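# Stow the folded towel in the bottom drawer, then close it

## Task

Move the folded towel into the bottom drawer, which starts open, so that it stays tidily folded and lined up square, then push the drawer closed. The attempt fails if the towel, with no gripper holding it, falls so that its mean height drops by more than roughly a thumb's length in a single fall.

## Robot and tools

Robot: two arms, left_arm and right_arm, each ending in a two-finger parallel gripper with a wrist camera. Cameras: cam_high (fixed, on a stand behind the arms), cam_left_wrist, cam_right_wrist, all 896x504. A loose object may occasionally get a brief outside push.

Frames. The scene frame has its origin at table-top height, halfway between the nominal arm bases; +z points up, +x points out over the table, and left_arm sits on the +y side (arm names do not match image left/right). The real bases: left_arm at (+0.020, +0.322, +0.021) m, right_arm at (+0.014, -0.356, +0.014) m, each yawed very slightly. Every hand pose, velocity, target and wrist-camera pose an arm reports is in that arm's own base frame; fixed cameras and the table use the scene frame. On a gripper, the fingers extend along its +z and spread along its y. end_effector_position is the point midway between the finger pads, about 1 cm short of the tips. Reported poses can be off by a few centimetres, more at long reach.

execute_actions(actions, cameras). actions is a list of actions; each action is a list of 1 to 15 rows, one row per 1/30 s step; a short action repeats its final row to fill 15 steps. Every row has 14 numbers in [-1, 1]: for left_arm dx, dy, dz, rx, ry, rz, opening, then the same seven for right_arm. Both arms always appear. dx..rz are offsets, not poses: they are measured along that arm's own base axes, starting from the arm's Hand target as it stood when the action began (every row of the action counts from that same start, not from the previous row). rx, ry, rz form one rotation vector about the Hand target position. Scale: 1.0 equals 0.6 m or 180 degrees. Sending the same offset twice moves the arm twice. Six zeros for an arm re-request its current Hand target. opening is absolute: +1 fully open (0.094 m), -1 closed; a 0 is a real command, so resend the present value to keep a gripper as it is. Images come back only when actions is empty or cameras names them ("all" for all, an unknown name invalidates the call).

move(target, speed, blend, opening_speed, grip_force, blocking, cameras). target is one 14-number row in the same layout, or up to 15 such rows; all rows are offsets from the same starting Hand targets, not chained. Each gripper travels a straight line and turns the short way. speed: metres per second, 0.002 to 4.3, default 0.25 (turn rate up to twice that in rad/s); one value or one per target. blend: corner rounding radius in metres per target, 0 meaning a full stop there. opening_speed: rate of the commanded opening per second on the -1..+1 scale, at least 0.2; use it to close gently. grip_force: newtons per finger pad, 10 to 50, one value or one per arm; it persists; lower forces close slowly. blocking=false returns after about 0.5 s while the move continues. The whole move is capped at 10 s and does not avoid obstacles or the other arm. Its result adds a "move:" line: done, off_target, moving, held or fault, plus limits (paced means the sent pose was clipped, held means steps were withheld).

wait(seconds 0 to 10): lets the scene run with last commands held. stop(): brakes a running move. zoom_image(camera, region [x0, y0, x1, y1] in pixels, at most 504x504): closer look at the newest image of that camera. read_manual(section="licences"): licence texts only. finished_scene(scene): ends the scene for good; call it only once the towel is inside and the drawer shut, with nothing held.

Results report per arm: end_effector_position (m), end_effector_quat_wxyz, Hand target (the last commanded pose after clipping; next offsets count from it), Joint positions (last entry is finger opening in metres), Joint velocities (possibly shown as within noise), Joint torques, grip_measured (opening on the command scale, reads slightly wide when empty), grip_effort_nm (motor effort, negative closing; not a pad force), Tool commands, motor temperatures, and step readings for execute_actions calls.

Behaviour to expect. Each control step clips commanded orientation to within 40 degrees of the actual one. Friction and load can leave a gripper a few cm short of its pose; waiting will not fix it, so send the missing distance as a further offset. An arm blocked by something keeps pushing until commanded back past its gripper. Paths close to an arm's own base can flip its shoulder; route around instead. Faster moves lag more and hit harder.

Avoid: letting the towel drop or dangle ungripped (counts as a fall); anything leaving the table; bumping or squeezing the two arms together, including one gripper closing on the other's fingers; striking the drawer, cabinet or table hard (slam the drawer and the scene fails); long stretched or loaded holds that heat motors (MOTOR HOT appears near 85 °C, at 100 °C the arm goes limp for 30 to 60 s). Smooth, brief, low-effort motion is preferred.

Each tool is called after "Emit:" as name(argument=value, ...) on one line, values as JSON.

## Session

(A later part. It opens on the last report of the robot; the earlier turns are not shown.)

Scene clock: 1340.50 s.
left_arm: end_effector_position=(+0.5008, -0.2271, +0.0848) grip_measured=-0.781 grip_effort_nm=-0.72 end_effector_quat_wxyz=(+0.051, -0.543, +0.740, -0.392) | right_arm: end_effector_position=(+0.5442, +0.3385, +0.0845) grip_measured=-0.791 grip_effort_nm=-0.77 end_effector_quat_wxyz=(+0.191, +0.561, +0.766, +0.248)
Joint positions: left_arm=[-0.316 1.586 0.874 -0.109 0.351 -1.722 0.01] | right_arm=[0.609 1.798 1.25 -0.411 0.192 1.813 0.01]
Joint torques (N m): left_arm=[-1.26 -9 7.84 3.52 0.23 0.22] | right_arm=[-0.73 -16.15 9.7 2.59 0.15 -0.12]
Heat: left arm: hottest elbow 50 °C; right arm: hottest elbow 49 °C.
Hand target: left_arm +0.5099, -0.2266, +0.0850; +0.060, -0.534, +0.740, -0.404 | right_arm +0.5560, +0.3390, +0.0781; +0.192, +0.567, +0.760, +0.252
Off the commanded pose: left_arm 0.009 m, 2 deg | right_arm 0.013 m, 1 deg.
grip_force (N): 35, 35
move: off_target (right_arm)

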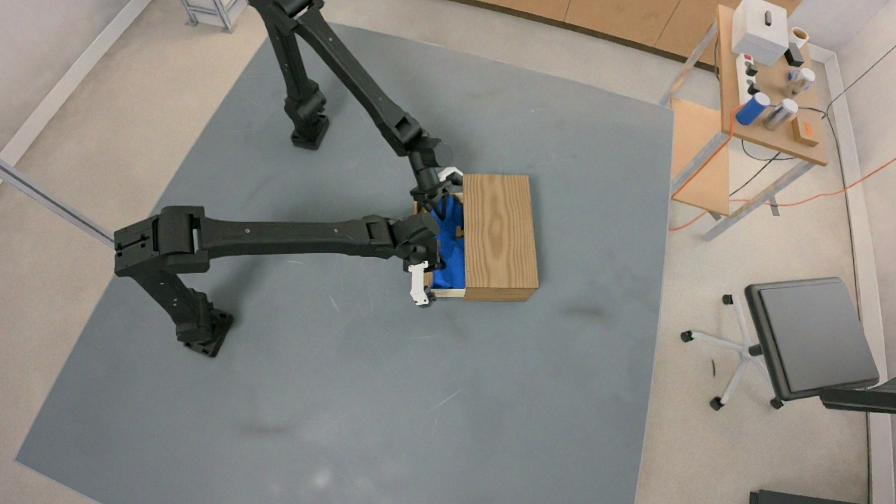

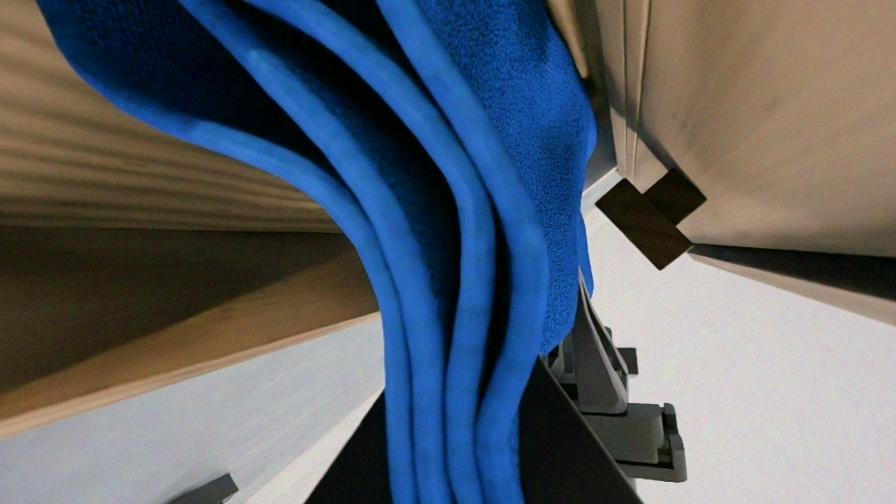

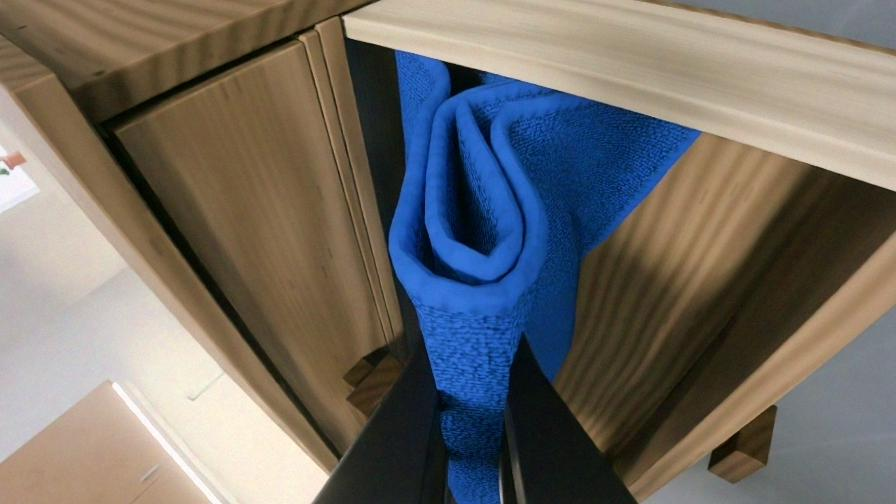

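Emit:
move(target=[0.015, 0.004, 0.1, 0, 0, 0, -1, 0.01, 0.003, 0.09, 0, 0, 0, -1], speed=0.05, cameras=["all"])

Emit:
zoom_image(camera="cam_high", region=[360, 130, 560, 320])

Scene clock: 1387.43 s.
left_arm: end_effector_position=(+0.4948, -0.2204, +0.1032) grip_measured=-0.781 grip_effort_nm=-0.72 end_effector_quat_wxyz=(+0.038, -0.550, +0.746, -0.374) | right_arm: end_effector_position=(+0.5419, +0.3379, +0.0998) grip_measured=-0.791 grip_effort_nm=-0.77 end_effector_quat_wxyz=(+0.182, +0.563, +0.773, +0.229)
Joint positions: left_arm=[-0.305 1.541 0.906 -0.239 0.36 -1.709 0.01] | right_arm=[0.609 1.786 1.296 -0.514 0.187 1.813 0.01]
Joint torques (N m): left_arm=[-1.03 -12.4 12.77 1.43 0.11 0.18] | right_arm=[-1.2 -20.54 12.51 1.14 0.29 -0.11]
Heat: left arm: hottest elbow 50 °C; right arm: hottest elbow 47 °C.
Hand target: left_arm +0.5188, -0.2241, +0.1450; +0.060, -0.535, +0.740, -0.404 | right_arm +0.5620, +0.3408, +0.1321; +0.192, +0.567, +0.760, +0.252
Off the commanded pose: left_arm 0.048 m, 5 deg | right_arm 0.038 m, 3 deg.
grip_force (N): 35, 35
move: off_target (left_arm, right_arm)

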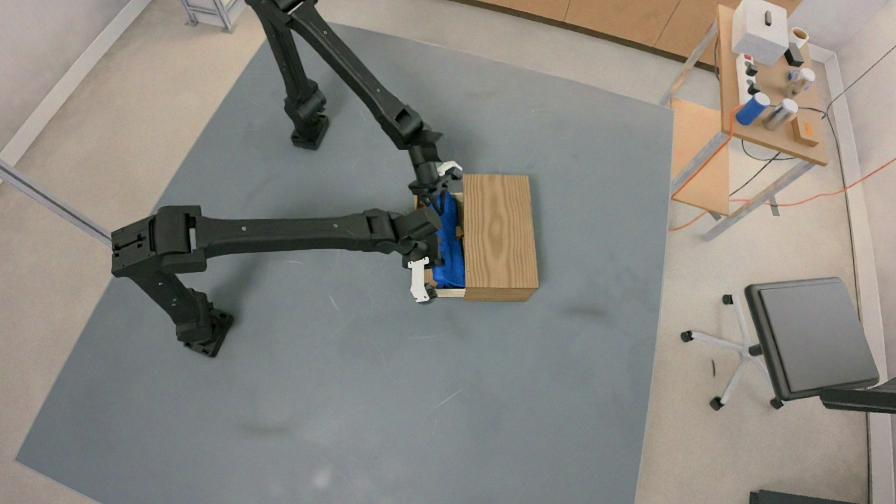

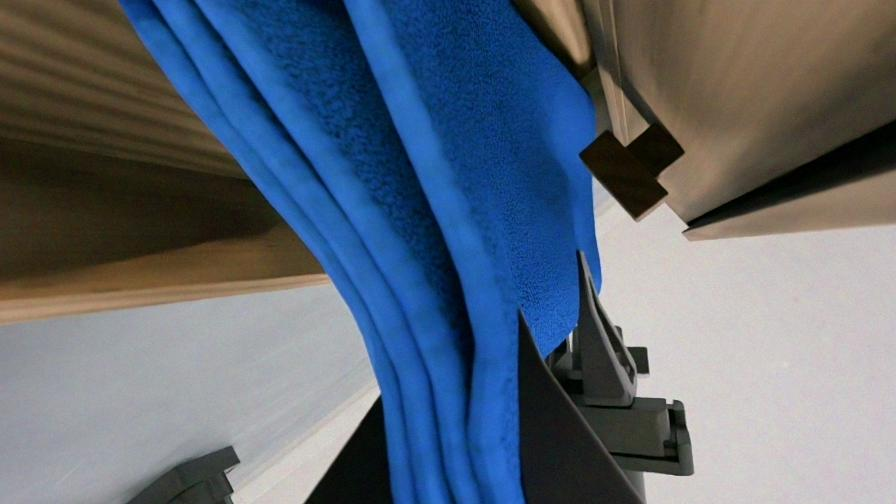

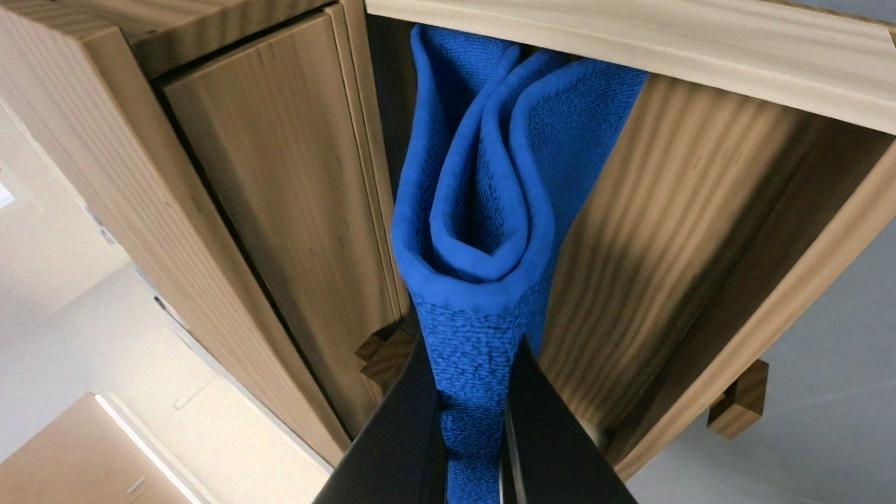

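Scaled by 2.520 from the camera's 896x504 image, which has a finer 1280x720 frame.

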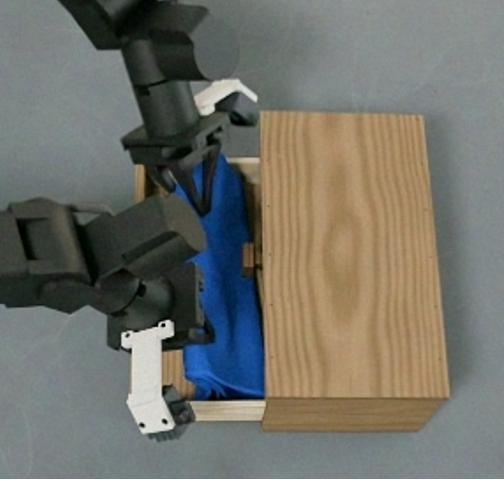

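Emit:
move(target=[0.032, 0.009, 0.008, 0, 0, 0, -1, 0.029, 0.0095, 0.008, 0, 0, 0, -1], speed=0.04, cameras=["all"])

Emit:
zoom_image(camera="cam_high", region=[360, 130, 560, 320])

Scene clock: 1405.83 s.
left_arm: end_effector_position=(+0.4985, -0.2168, +0.1095) grip_measured=-0.781 grip_effort_nm=-0.72 end_effector_quat_wxyz=(+0.026, -0.555, +0.743, -0.372) | right_arm: end_effector_position=(+0.5555, +0.3457, +0.1232) grip_measured=-0.791 grip_effort_nm=-0.77 end_effector_quat_wxyz=(+0.185, +0.563, +0.768, +0.243)
Joint positions: left_arm=[-0.289 1.541 0.932 -0.283 0.383 -1.71 0.01] | right_arm=[0.606 1.786 1.354 -0.543 0.184 1.813 0.01]
Joint torques (N m): left_arm=[-0.56 -10.52 14.93 2.03 -0.13 0.32] | right_arm=[-1.79 -17.44 13.65 1.2 0.2 -0.18]
Heat: left arm: hottest elbow 53 °C; right arm: hottest elbow 47 °C.
Hand target: left_arm +0.5381, -0.2187, +0.1499; +0.060, -0.535, +0.740, -0.404 | right_arm +0.5796, +0.3464, +0.1371; +0.193, +0.567, +0.760, +0.253
Off the commanded pose: left_arm 0.057 m, 6 deg | right_arm 0.028 m, 2 deg.
grip_force (N): 35, 35
move: off_target (left_arm, right_arm)

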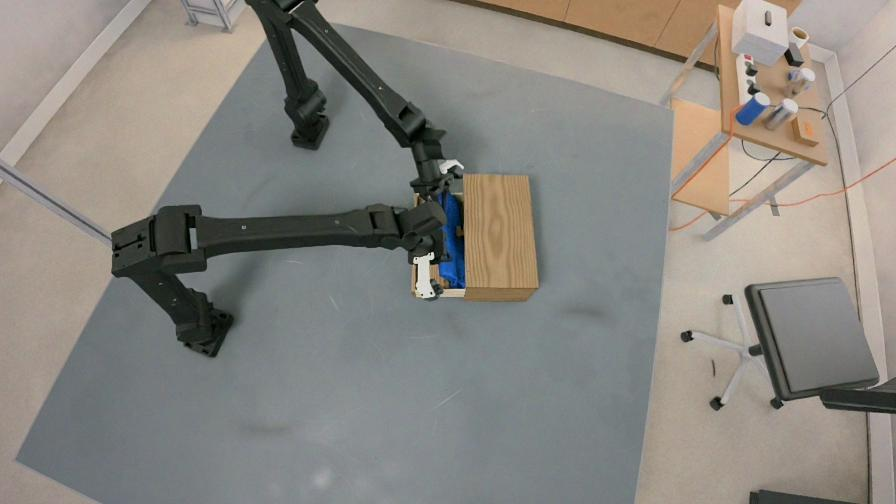

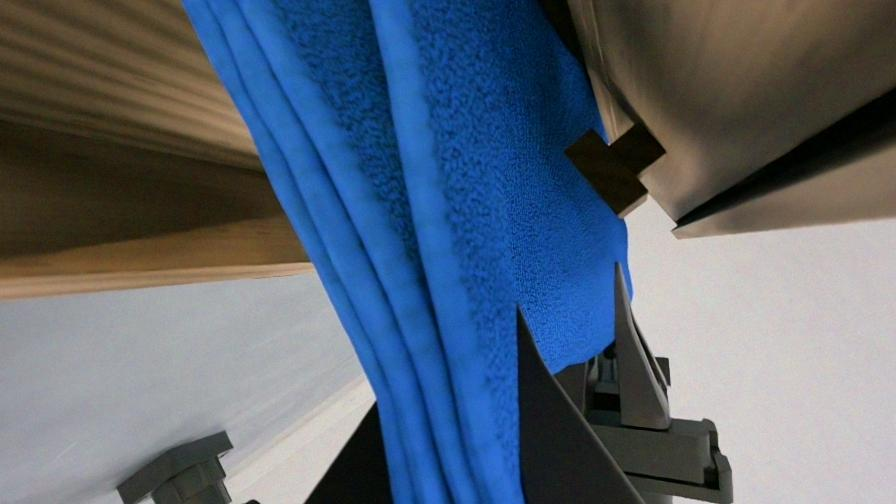

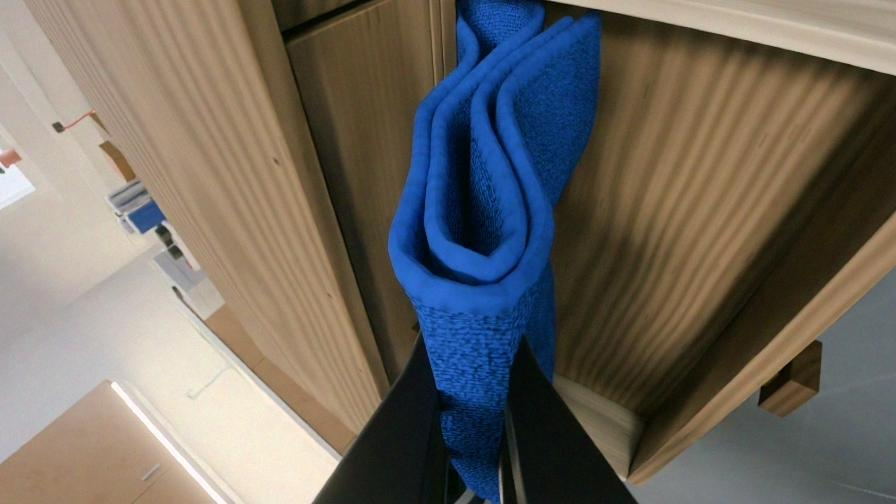

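Scaled by 2.520 from the camera's 896x504 image, which has a finer 1280x720 frame.

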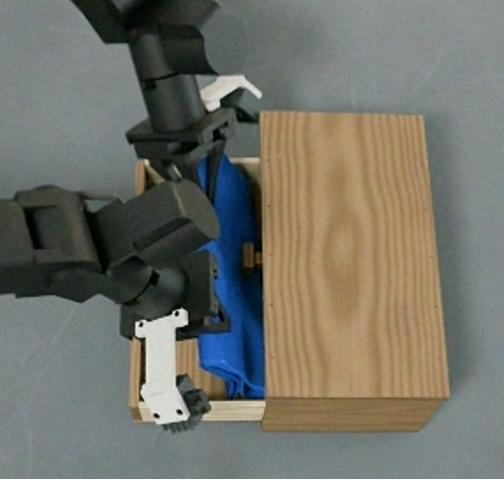

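Emit:
move(target=[-0.0367, 0.0078, -0.095, 0, 0, 0, -1, -0.0293, -0.0033, -0.088, 0, 0, 0, -1], speed=0.05, cameras=["all"])

Emit:
zoom_image(camera="cam_high", region=[360, 130, 560, 320])

Scene clock: 1421.40 s.
left_arm: end_effector_position=(+0.5032, -0.2160, +0.0913) grip_measured=-0.781 grip_effort_nm=-0.73 end_effector_quat_wxyz=(+0.040, -0.553, +0.734, -0.391) | right_arm: end_effector_position=(+0.5590, +0.3470, +0.1004) grip_measured=-0.791 grip_effort_nm=-0.77 end_effector_quat_wxyz=(+0.193, +0.561, +0.762, +0.258)
Joint positions: left_arm=[-0.287 1.574 0.887 -0.151 0.378 -1.725 0.01] | right_arm=[0.606 1.811 1.308 -0.436 0.189 1.813 0.01]
Joint torques (N m): left_arm=[-1.08 -9.29 8.12 3.69 -0.01 0.46] | right_arm=[-0.73 -16.91 7.95 2.63 0.31 -0.02]
Heat: left arm: hottest elbow 53 °C; right arm: hottest elbow 50 °C.
Hand target: left_arm +0.5161, -0.2140, +0.0928; +0.060, -0.535, +0.740, -0.404 | right_arm +0.5619, +0.3443, +0.0842; +0.192, +0.567, +0.760, +0.252
Off the commanded pose: left_arm 0.013 m, 4 deg | right_arm 0.017 m, 1 deg.
grip_force (N): 35, 35
move: off_target (left_arm, right_arm)

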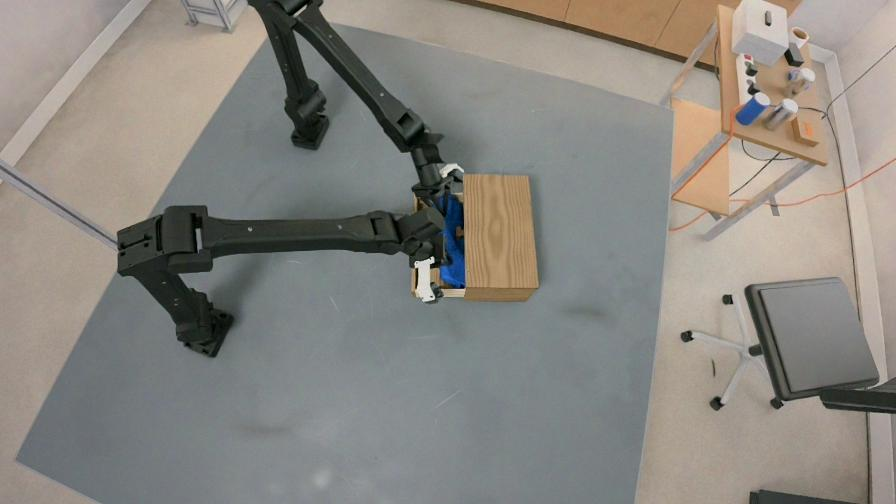

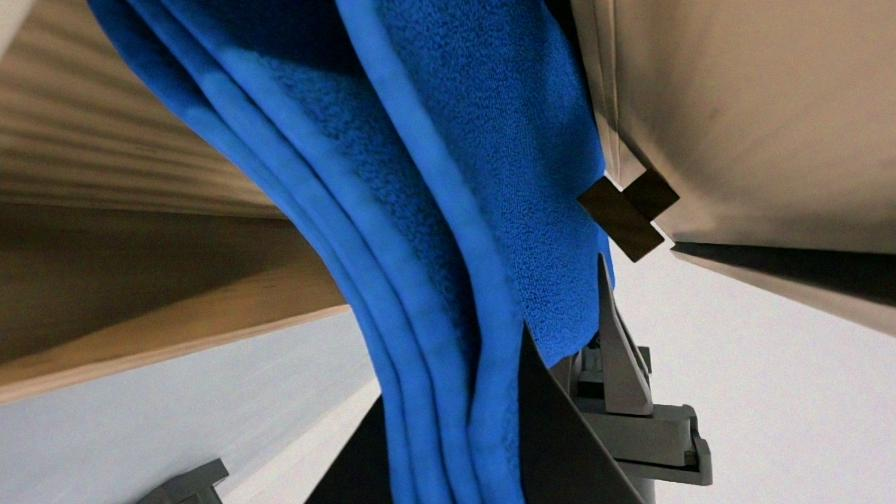

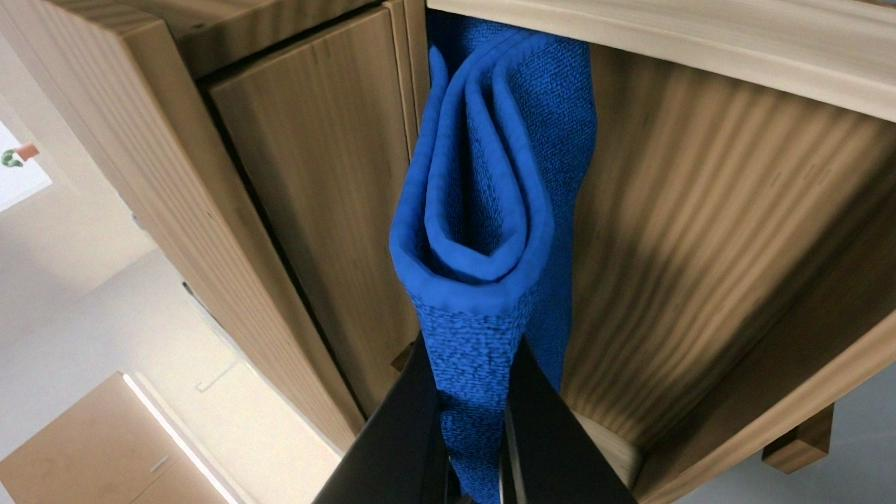

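Scaled by 2.520 from the camera's 896x504 image, which has a finer 1280x720 frame.

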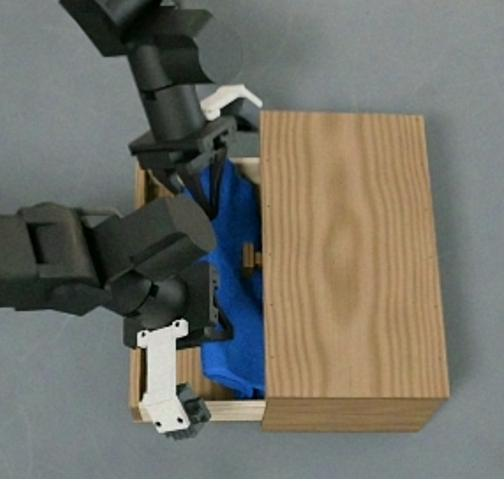

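Emit:
move(target=[-0.139, -0.0345, -0.065, 0, 0, 0, -1, -0.1317, -0.035, -0.063, 0, 0, 0, -1], speed=0.05, cameras=["all"])

Emit:
zoom_image(camera="cam_high", region=[360, 130, 560, 320])

Scene clock: 1431.10 s.
left_arm: end_effector_position=(+0.4421, -0.2298, +0.0505) grip_measured=-0.782 grip_effort_nm=-0.72 end_effector_quat_wxyz=(+0.064, -0.540, +0.739, -0.399) | right_arm: end_effector_position=(+0.4888, +0.3252, +0.0469) grip_measured=-0.791 grip_effort_nm=-0.77 end_effector_quat_wxyz=(+0.190, +0.565, +0.762, +0.252)
Joint positions: left_arm=[-0.377 1.539 0.672 0.087 0.295 -1.763 0.01] | right_arm=[0.651 1.742 1.044 -0.262 0.216 1.859 0.01]
Joint torques (N m): left_arm=[-2.73 -10.58 4.98 2.26 0.09 -0.02] | right_arm=[0.09 -17.26 6 2.1 0.53 -0.01]
Heat: left arm: hottest elbow 52 °C; right arm: hottest elbow 48 °C.
Hand target: left_arm +0.4326, -0.2348, +0.0538; +0.060, -0.535, +0.740, -0.404 | right_arm +0.4829, +0.3234, +0.0464; +0.192, +0.567, +0.760, +0.252
Off the commanded pose: left_arm 0.011 m, 1 deg | right_arm 0.006 m, 0 deg.
grip_force (N): 35, 35
move: off_target (left_arm)

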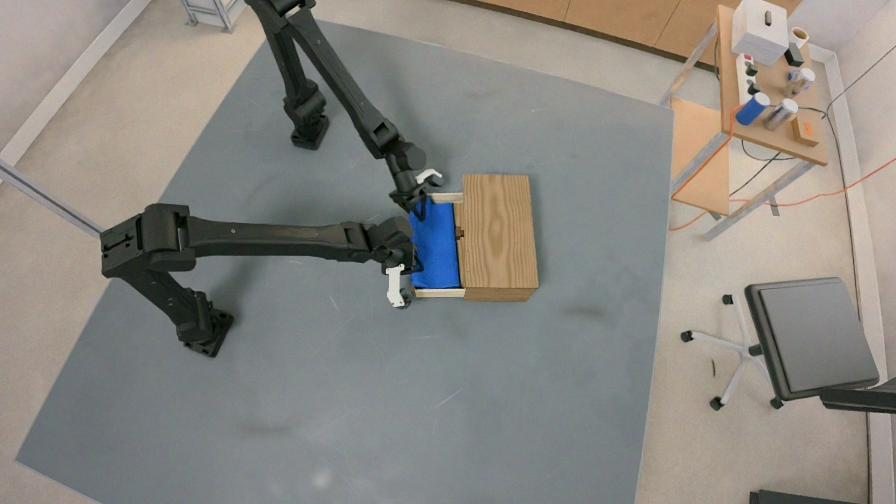

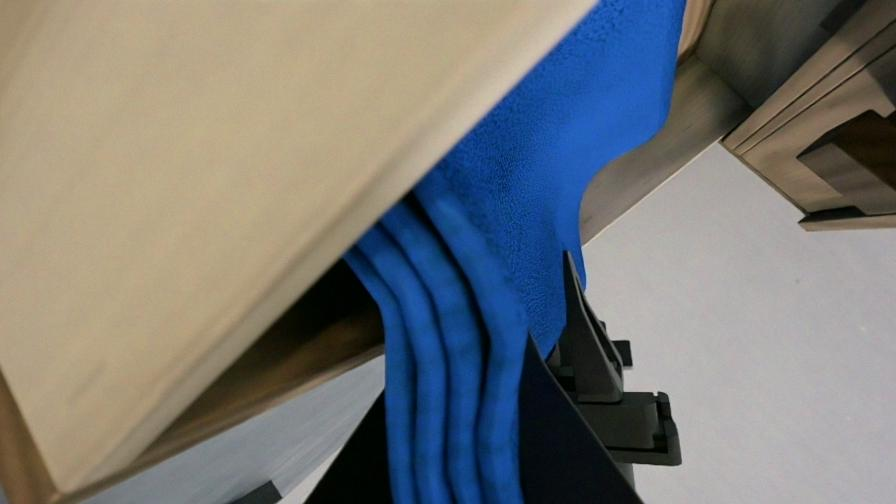

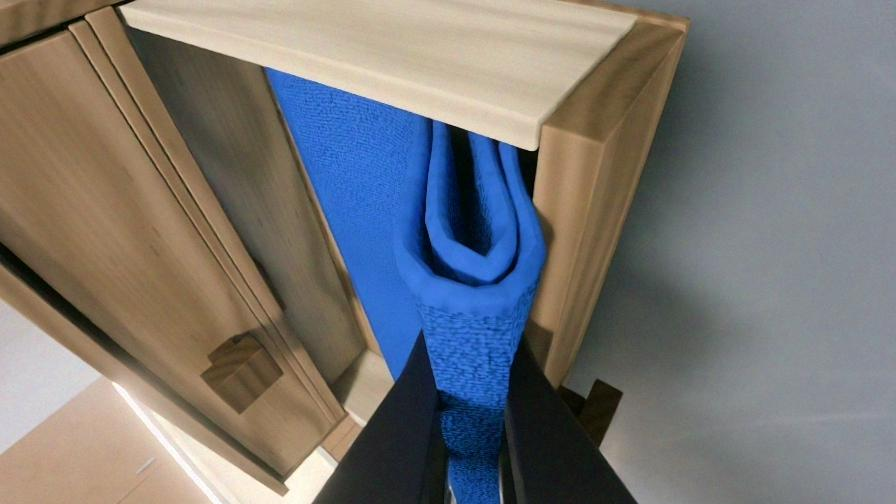

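Scaled by 2.520 from the camera's 896x504 image, which has a finer 1280x720 frame.

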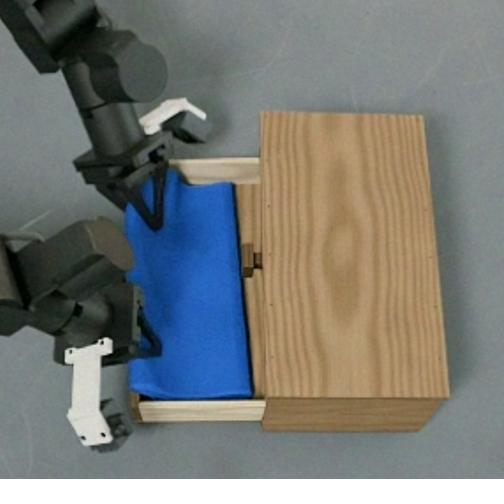

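Emit:
move(target=[0.094, -0.001, -0.04, 0, 0, 0, -1, 0.058, -0.0123, -0.04, 0, 0, 0, -1], speed=0.04, cameras=["all"])

Emit:
zoom_image(camera="cam_high", region=[360, 130, 560, 320])

Scene clock: 1469.77 s.
left_arm: end_effector_position=(+0.4696, -0.2330, +0.0301) grip_measured=-0.782 grip_effort_nm=-0.72 end_effector_quat_wxyz=(+0.051, -0.538, +0.741, -0.398) | right_arm: end_effector_position=(+0.5022, +0.3228, +0.0357) grip_measured=-0.792 grip_effort_nm=-0.77 end_effector_quat_wxyz=(+0.190, +0.561, +0.762, +0.262)
Joint positions: left_arm=[-0.35 1.652 0.743 0.108 0.336 -1.743 0.01] | right_arm=[0.628 1.777 1.05 -0.21 0.193 1.834 0.01]
Joint torques (N m): left_arm=[-0.73 -7.59 9.68 2.54 -0.13 0.15] | right_arm=[-1.32 -13.8 9.63 2.09 0.2 -0.2]
Motor temperatures (°C): left_arm=[29 29 48 26 29 26 32] | right_arm=[29 37 44 26 29 29 33]
Heat: left arm: hottest elbow 48 °C; right arm: hottest elbow 44 °C.
Hand target: left_arm +0.4890, -0.2353, +0.0299; +0.060, -0.535, +0.740, -0.404 | right_arm +0.5176, +0.3161, +0.0223; +0.192, +0.567, +0.760, +0.252
Off the commanded pose: left_arm 0.019 m, 1 deg | right_arm 0.022 m, 1 deg.
grip_force (N): 35, 35
move: off_target (left_arm, right_arm)

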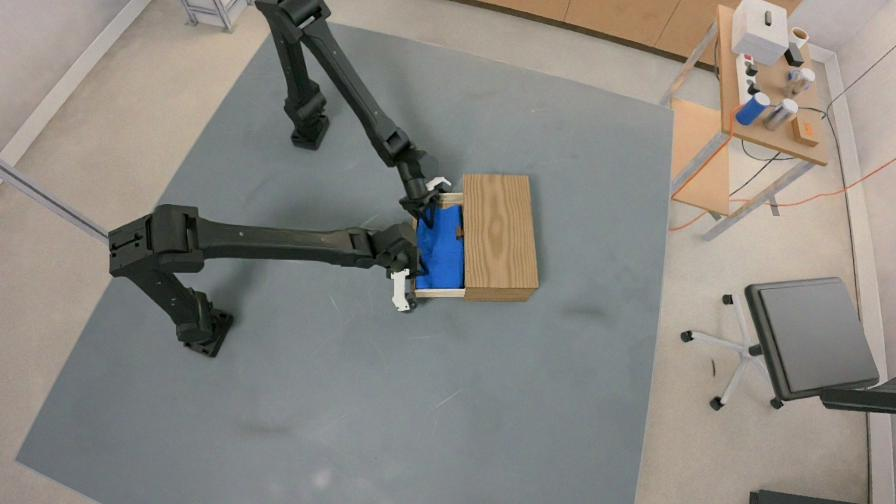

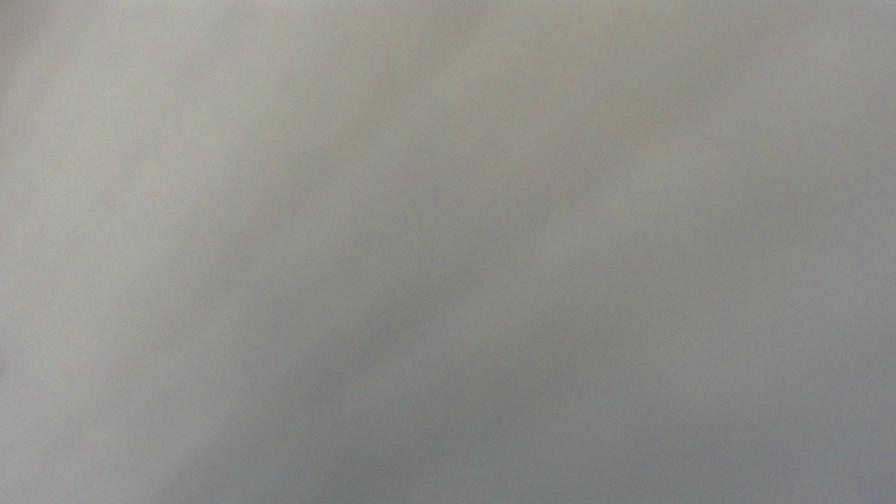

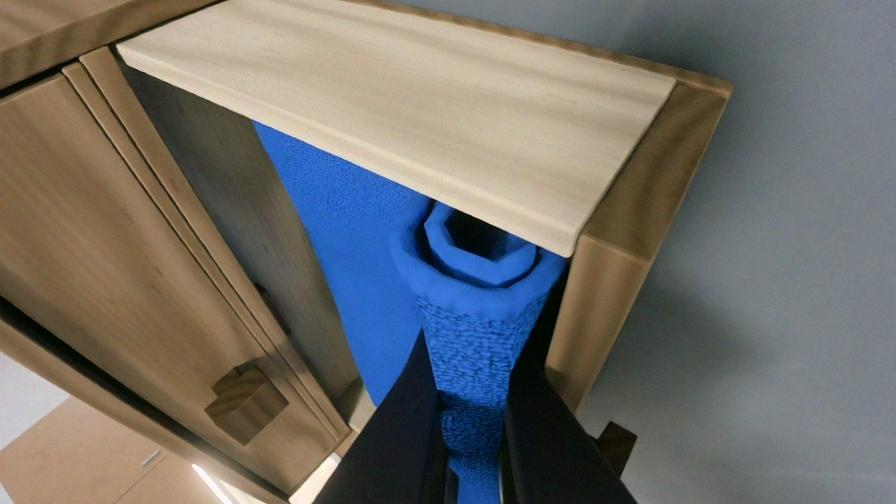

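Scaled by 2.520 from the camera's 896x504 image, which has a finer 1280x720 frame.

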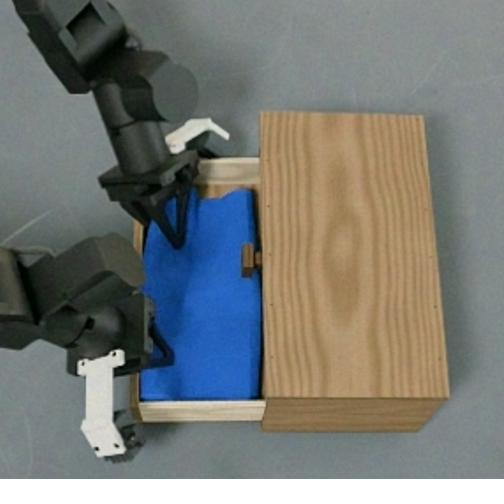

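Emit:
move(target=[0.02, 0.0053, 0.012, 0, 0, 0, -1, 0.02, 0.0045, -0.014, 0, 0, 0, -1], speed=0.04, cameras=["all"])

Emit:
zoom_image(camera="cam_high", region=[360, 130, 560, 320])

Scene clock: 1499.03 s.
left_arm: end_effector_position=(+0.4821, -0.2301, +0.0333) grip_measured=-0.782 grip_effort_nm=-0.73 end_effector_quat_wxyz=(+0.054, -0.537, +0.740, -0.401) | right_arm: end_effector_position=(+0.5121, +0.3257, +0.0287) grip_measured=-0.792 grip_effort_nm=-0.77 end_effector_quat_wxyz=(+0.189, +0.561, +0.762, +0.261)
Joint positions: left_arm=[-0.334 1.666 0.772 0.098 0.345 -1.731 0.01] | right_arm=[0.621 1.81 1.076 -0.204 0.188 1.828 0.01]
Joint torques (N m): left_arm=[-1.61 -8.7 10.44 1.37 -0.05 0.15] | right_arm=[-1.38 -13.98 9.84 2.33 0.25 -0.17]
Heat: left arm: hottest elbow 50 °C; right arm: hottest elbow 44 °C.
Hand target: left_arm +0.5010, -0.2322, +0.0371; +0.060, -0.534, +0.740, -0.404 | right_arm +0.5296, +0.3189, +0.0139; +0.192, +0.567, +0.760, +0.252
Off the commanded pose: left_arm 0.019 m, 1 deg | right_arm 0.024 m, 1 deg.
grip_force (N): 35, 35
move: off_target (left_arm, right_arm)

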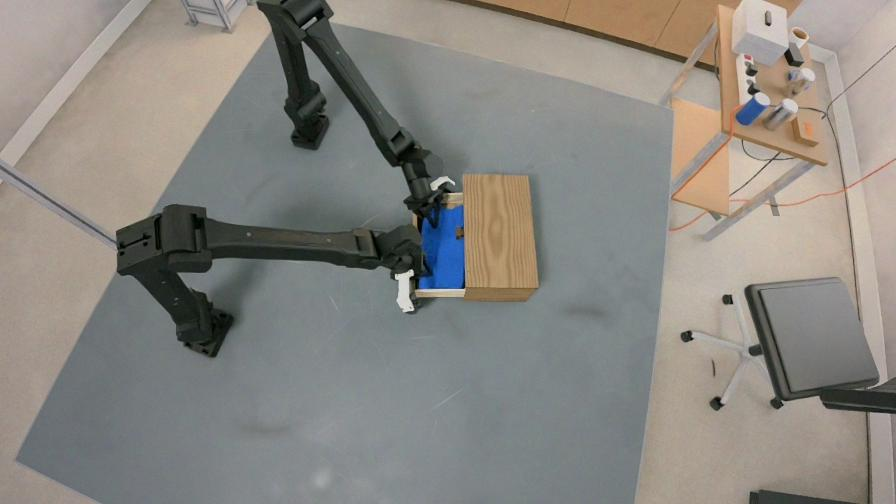

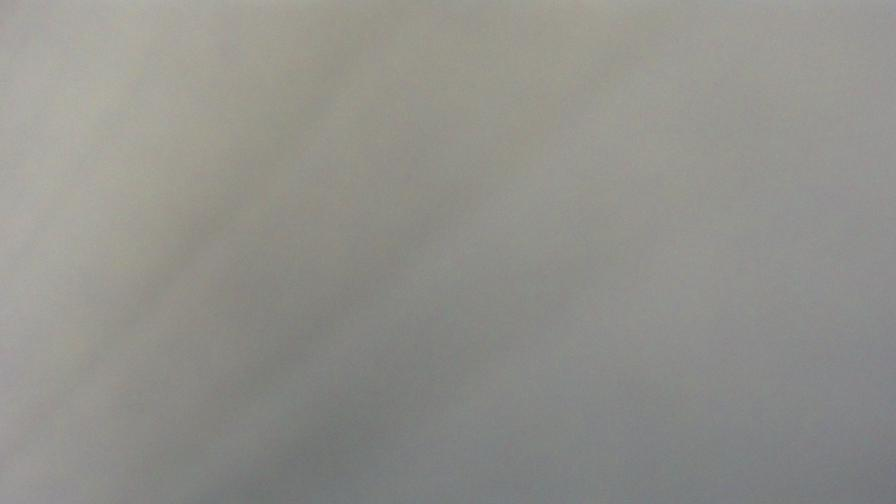

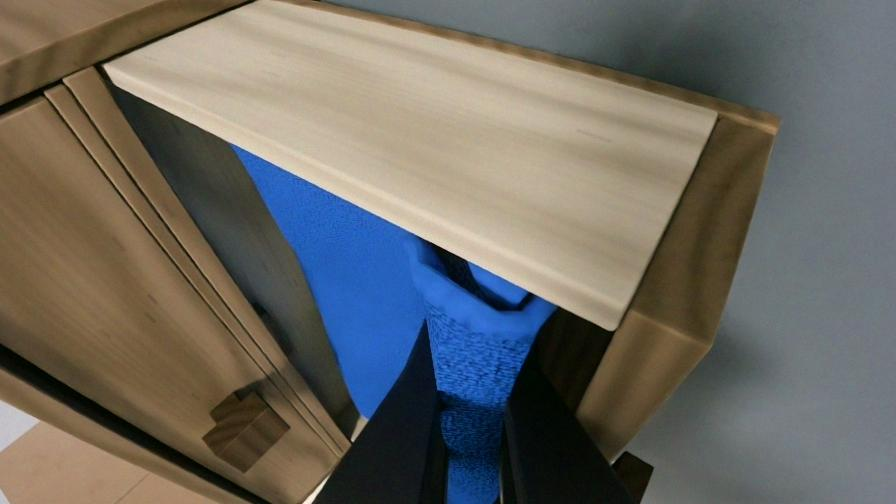

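Scaled by 2.520 from the camera's 896x504 image, which has a finer 1280x720 frame.

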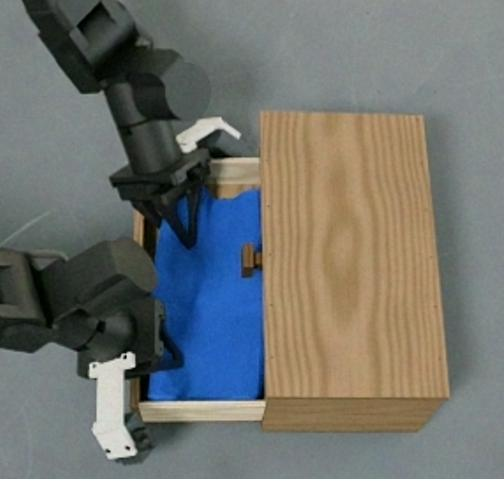

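Emit:
move(target=[0, 0, 0, 0, 0, 0, -0.3, 0, 0, 0, 0, 0, 0, -0.3], speed=0.04, opening_speed=1.0, cameras=["all"])

Scene clock: 1510.80 s.
left_arm: end_effector_position=(+0.4835, -0.2302, +0.0315) grip_measured=-0.304 grip_effort_nm=0.19 end_effector_quat_wxyz=(+0.054, -0.537, +0.741, -0.400) | right_arm: end_effector_position=(+0.5215, +0.3264, +0.0350) grip_measured=-0.303 grip_effort_nm=0.11 end_effector_quat_wxyz=(+0.194, +0.562, +0.758, +0.270)
Joint positions: left_arm=[-0.333 1.673 0.776 0.098 0.345 -1.73 0.033] | right_arm=[0.613 1.813 1.091 -0.195 0.188 1.825 0.033]
Joint torques (N m): left_arm=[-1.26 -9.35 9.99 1.52 -0.03 0.16] | right_arm=[-1.26 -13.74 8.69 1.72 0.16 -0.19]
Heat: left arm: hottest elbow 51 °C; right arm: hottest elbow 45 °C.
Hand target: left_arm +0.5011, -0.2321, +0.0371; +0.060, -0.534, +0.740, -0.404 | right_arm +0.5297, +0.3188, +0.0140; +0.192, +0.567, +0.760, +0.252
Off the commanded pose: left_arm 0.018 m, 1 deg | right_arm 0.024 m, 2 deg.
grip_force (N): 35, 35
move: off_target (left_arm, right_arm)

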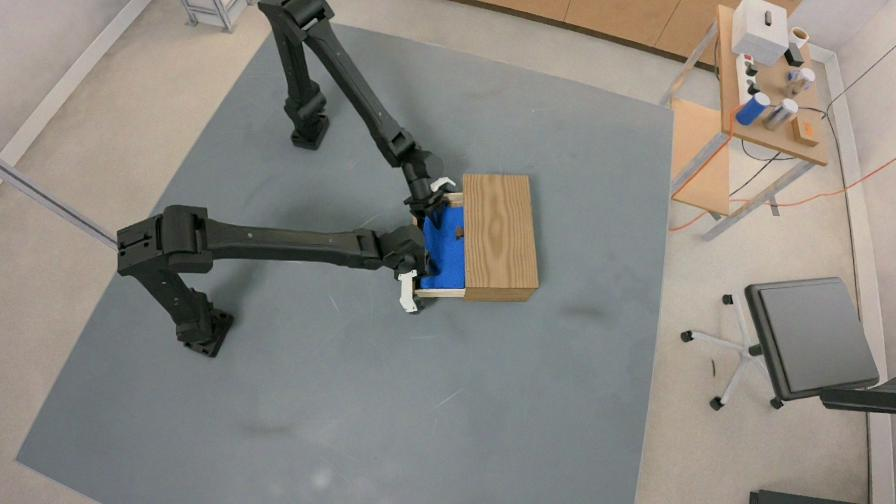

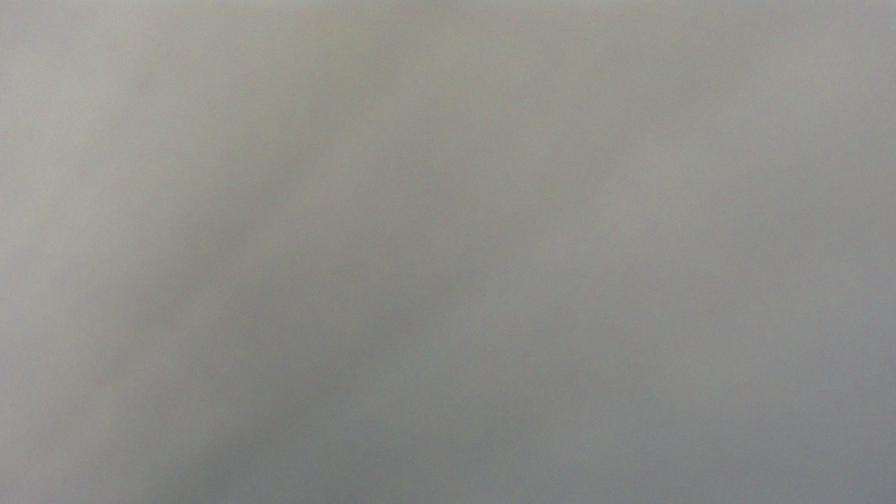

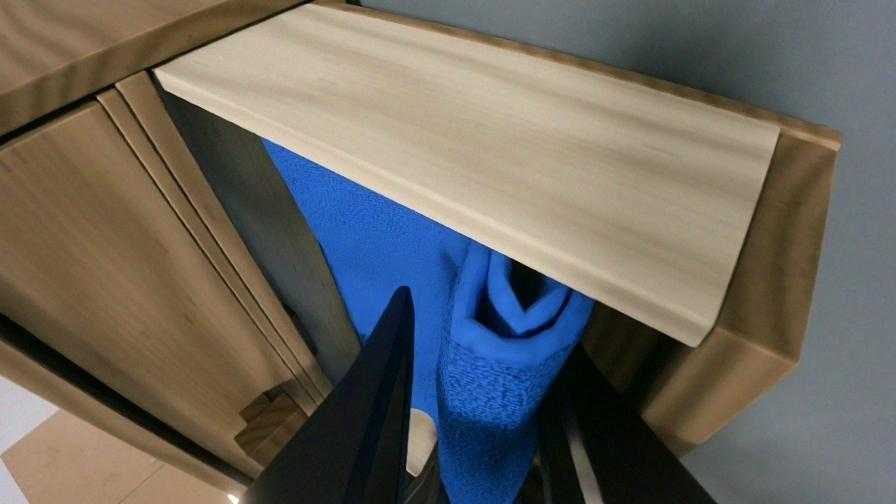

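Emit:
move(target=[-0.1, 0.075, 0.11, 0, 0, 0, -0.2, -0.115, -0.02, 0.135, 0, 0, 0, -0.2], speed=0.06, cameras=["all"])

Emit:
zoom_image(camera="cam_high", region=[360, 130, 560, 320])

Scene clock: 1519.20 s.
left_arm: end_effector_position=(+0.4437, -0.1919, +0.0980) grip_measured=-0.203 grip_effort_nm=0.18 end_effector_quat_wxyz=(+0.057, -0.536, +0.740, -0.402) | right_arm: end_effector_position=(+0.4700, +0.3040, +0.0926) grip_measured=-0.202 grip_effort_nm=0.08 end_effector_quat_wxyz=(+0.195, +0.568, +0.758, +0.254)
Joint positions: left_arm=[-0.271 1.402 0.698 -0.104 0.387 -1.681 0.037] | right_arm=[0.644 1.603 1.003 -0.354 0.223 1.859 0.037]
Joint torques (N m): left_arm=[-1.03 -9.82 6.74 1.42 0.12 0.11] | right_arm=[1.08 -17.2 7.31 1.24 0.28 0.01]
Heat: left arm: hottest elbow 50 °C; right arm: hottest elbow 45 °C.
Hand target: left_arm +0.4411, -0.1871, +0.1030; +0.060, -0.534, +0.740, -0.404 | right_arm +0.4607, +0.3068, +0.0950; +0.192, +0.567, +0.760, +0.253
Off the commanded pose: left_arm 0.008 m, 0 deg | right_arm 0.010 m, 0 deg.
grip_force (N): 35, 35
move: done

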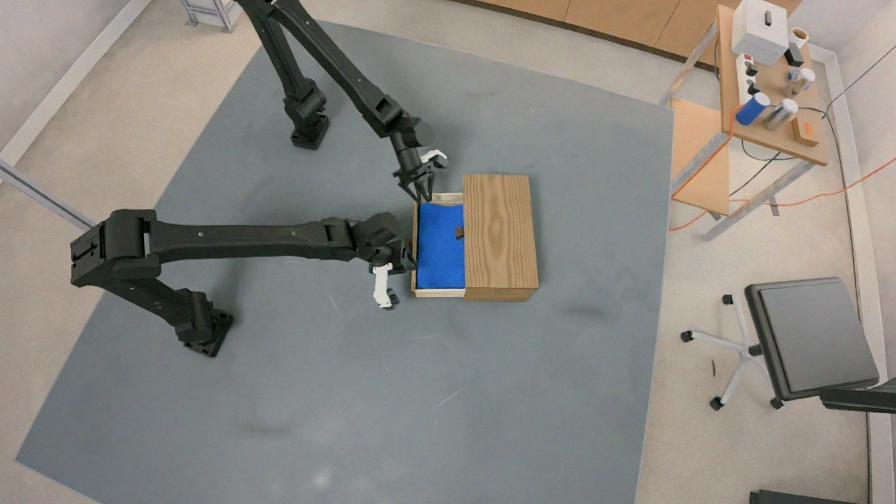

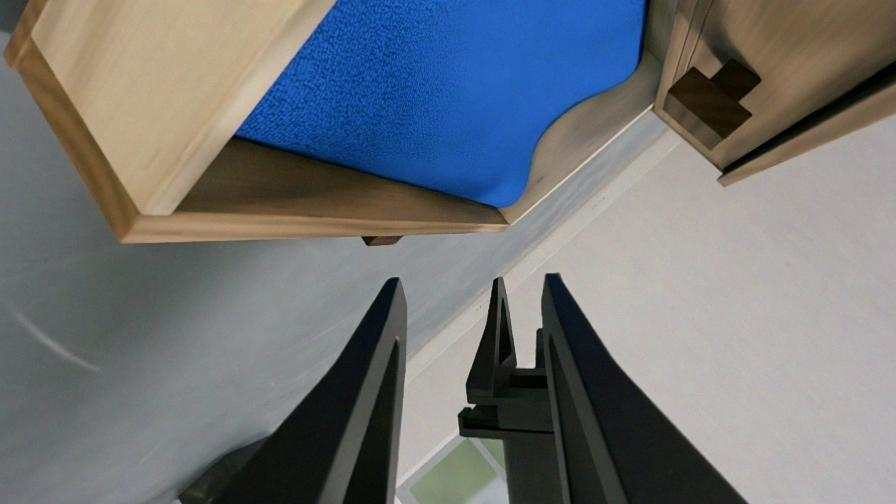

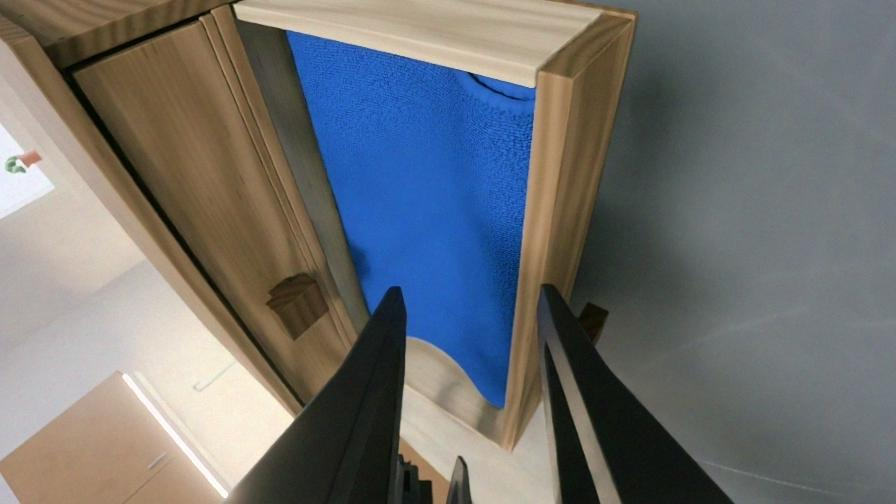

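Scaled by 2.520 from the camera's 896x504 image, which has a finer 1280x720 frame.

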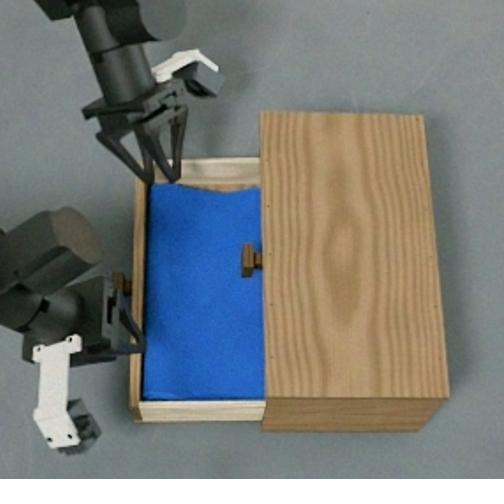

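Emit:
zoom_image(camera="cam_left_wrist", region=[200, 0, 700, 260])

Emit:
zoom_image(camera="cam_right_wrist", region=[220, 0, 660, 460])

Scaled by 1.008 from the camera's 896x504 image, which has a finer 1280x720 frame.

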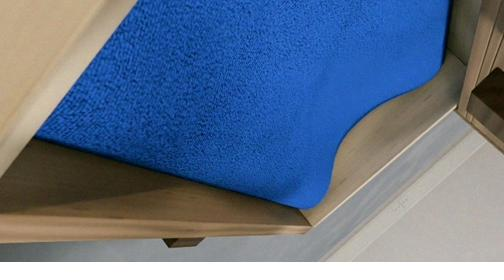

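Scaled by 1.096 from the camera's 896x504 image, which has a finer 1280x720 frame.

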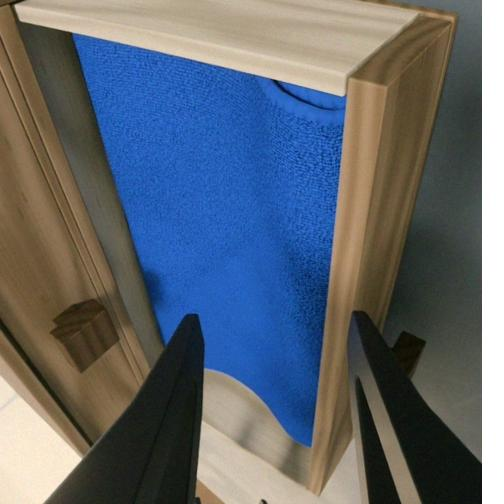

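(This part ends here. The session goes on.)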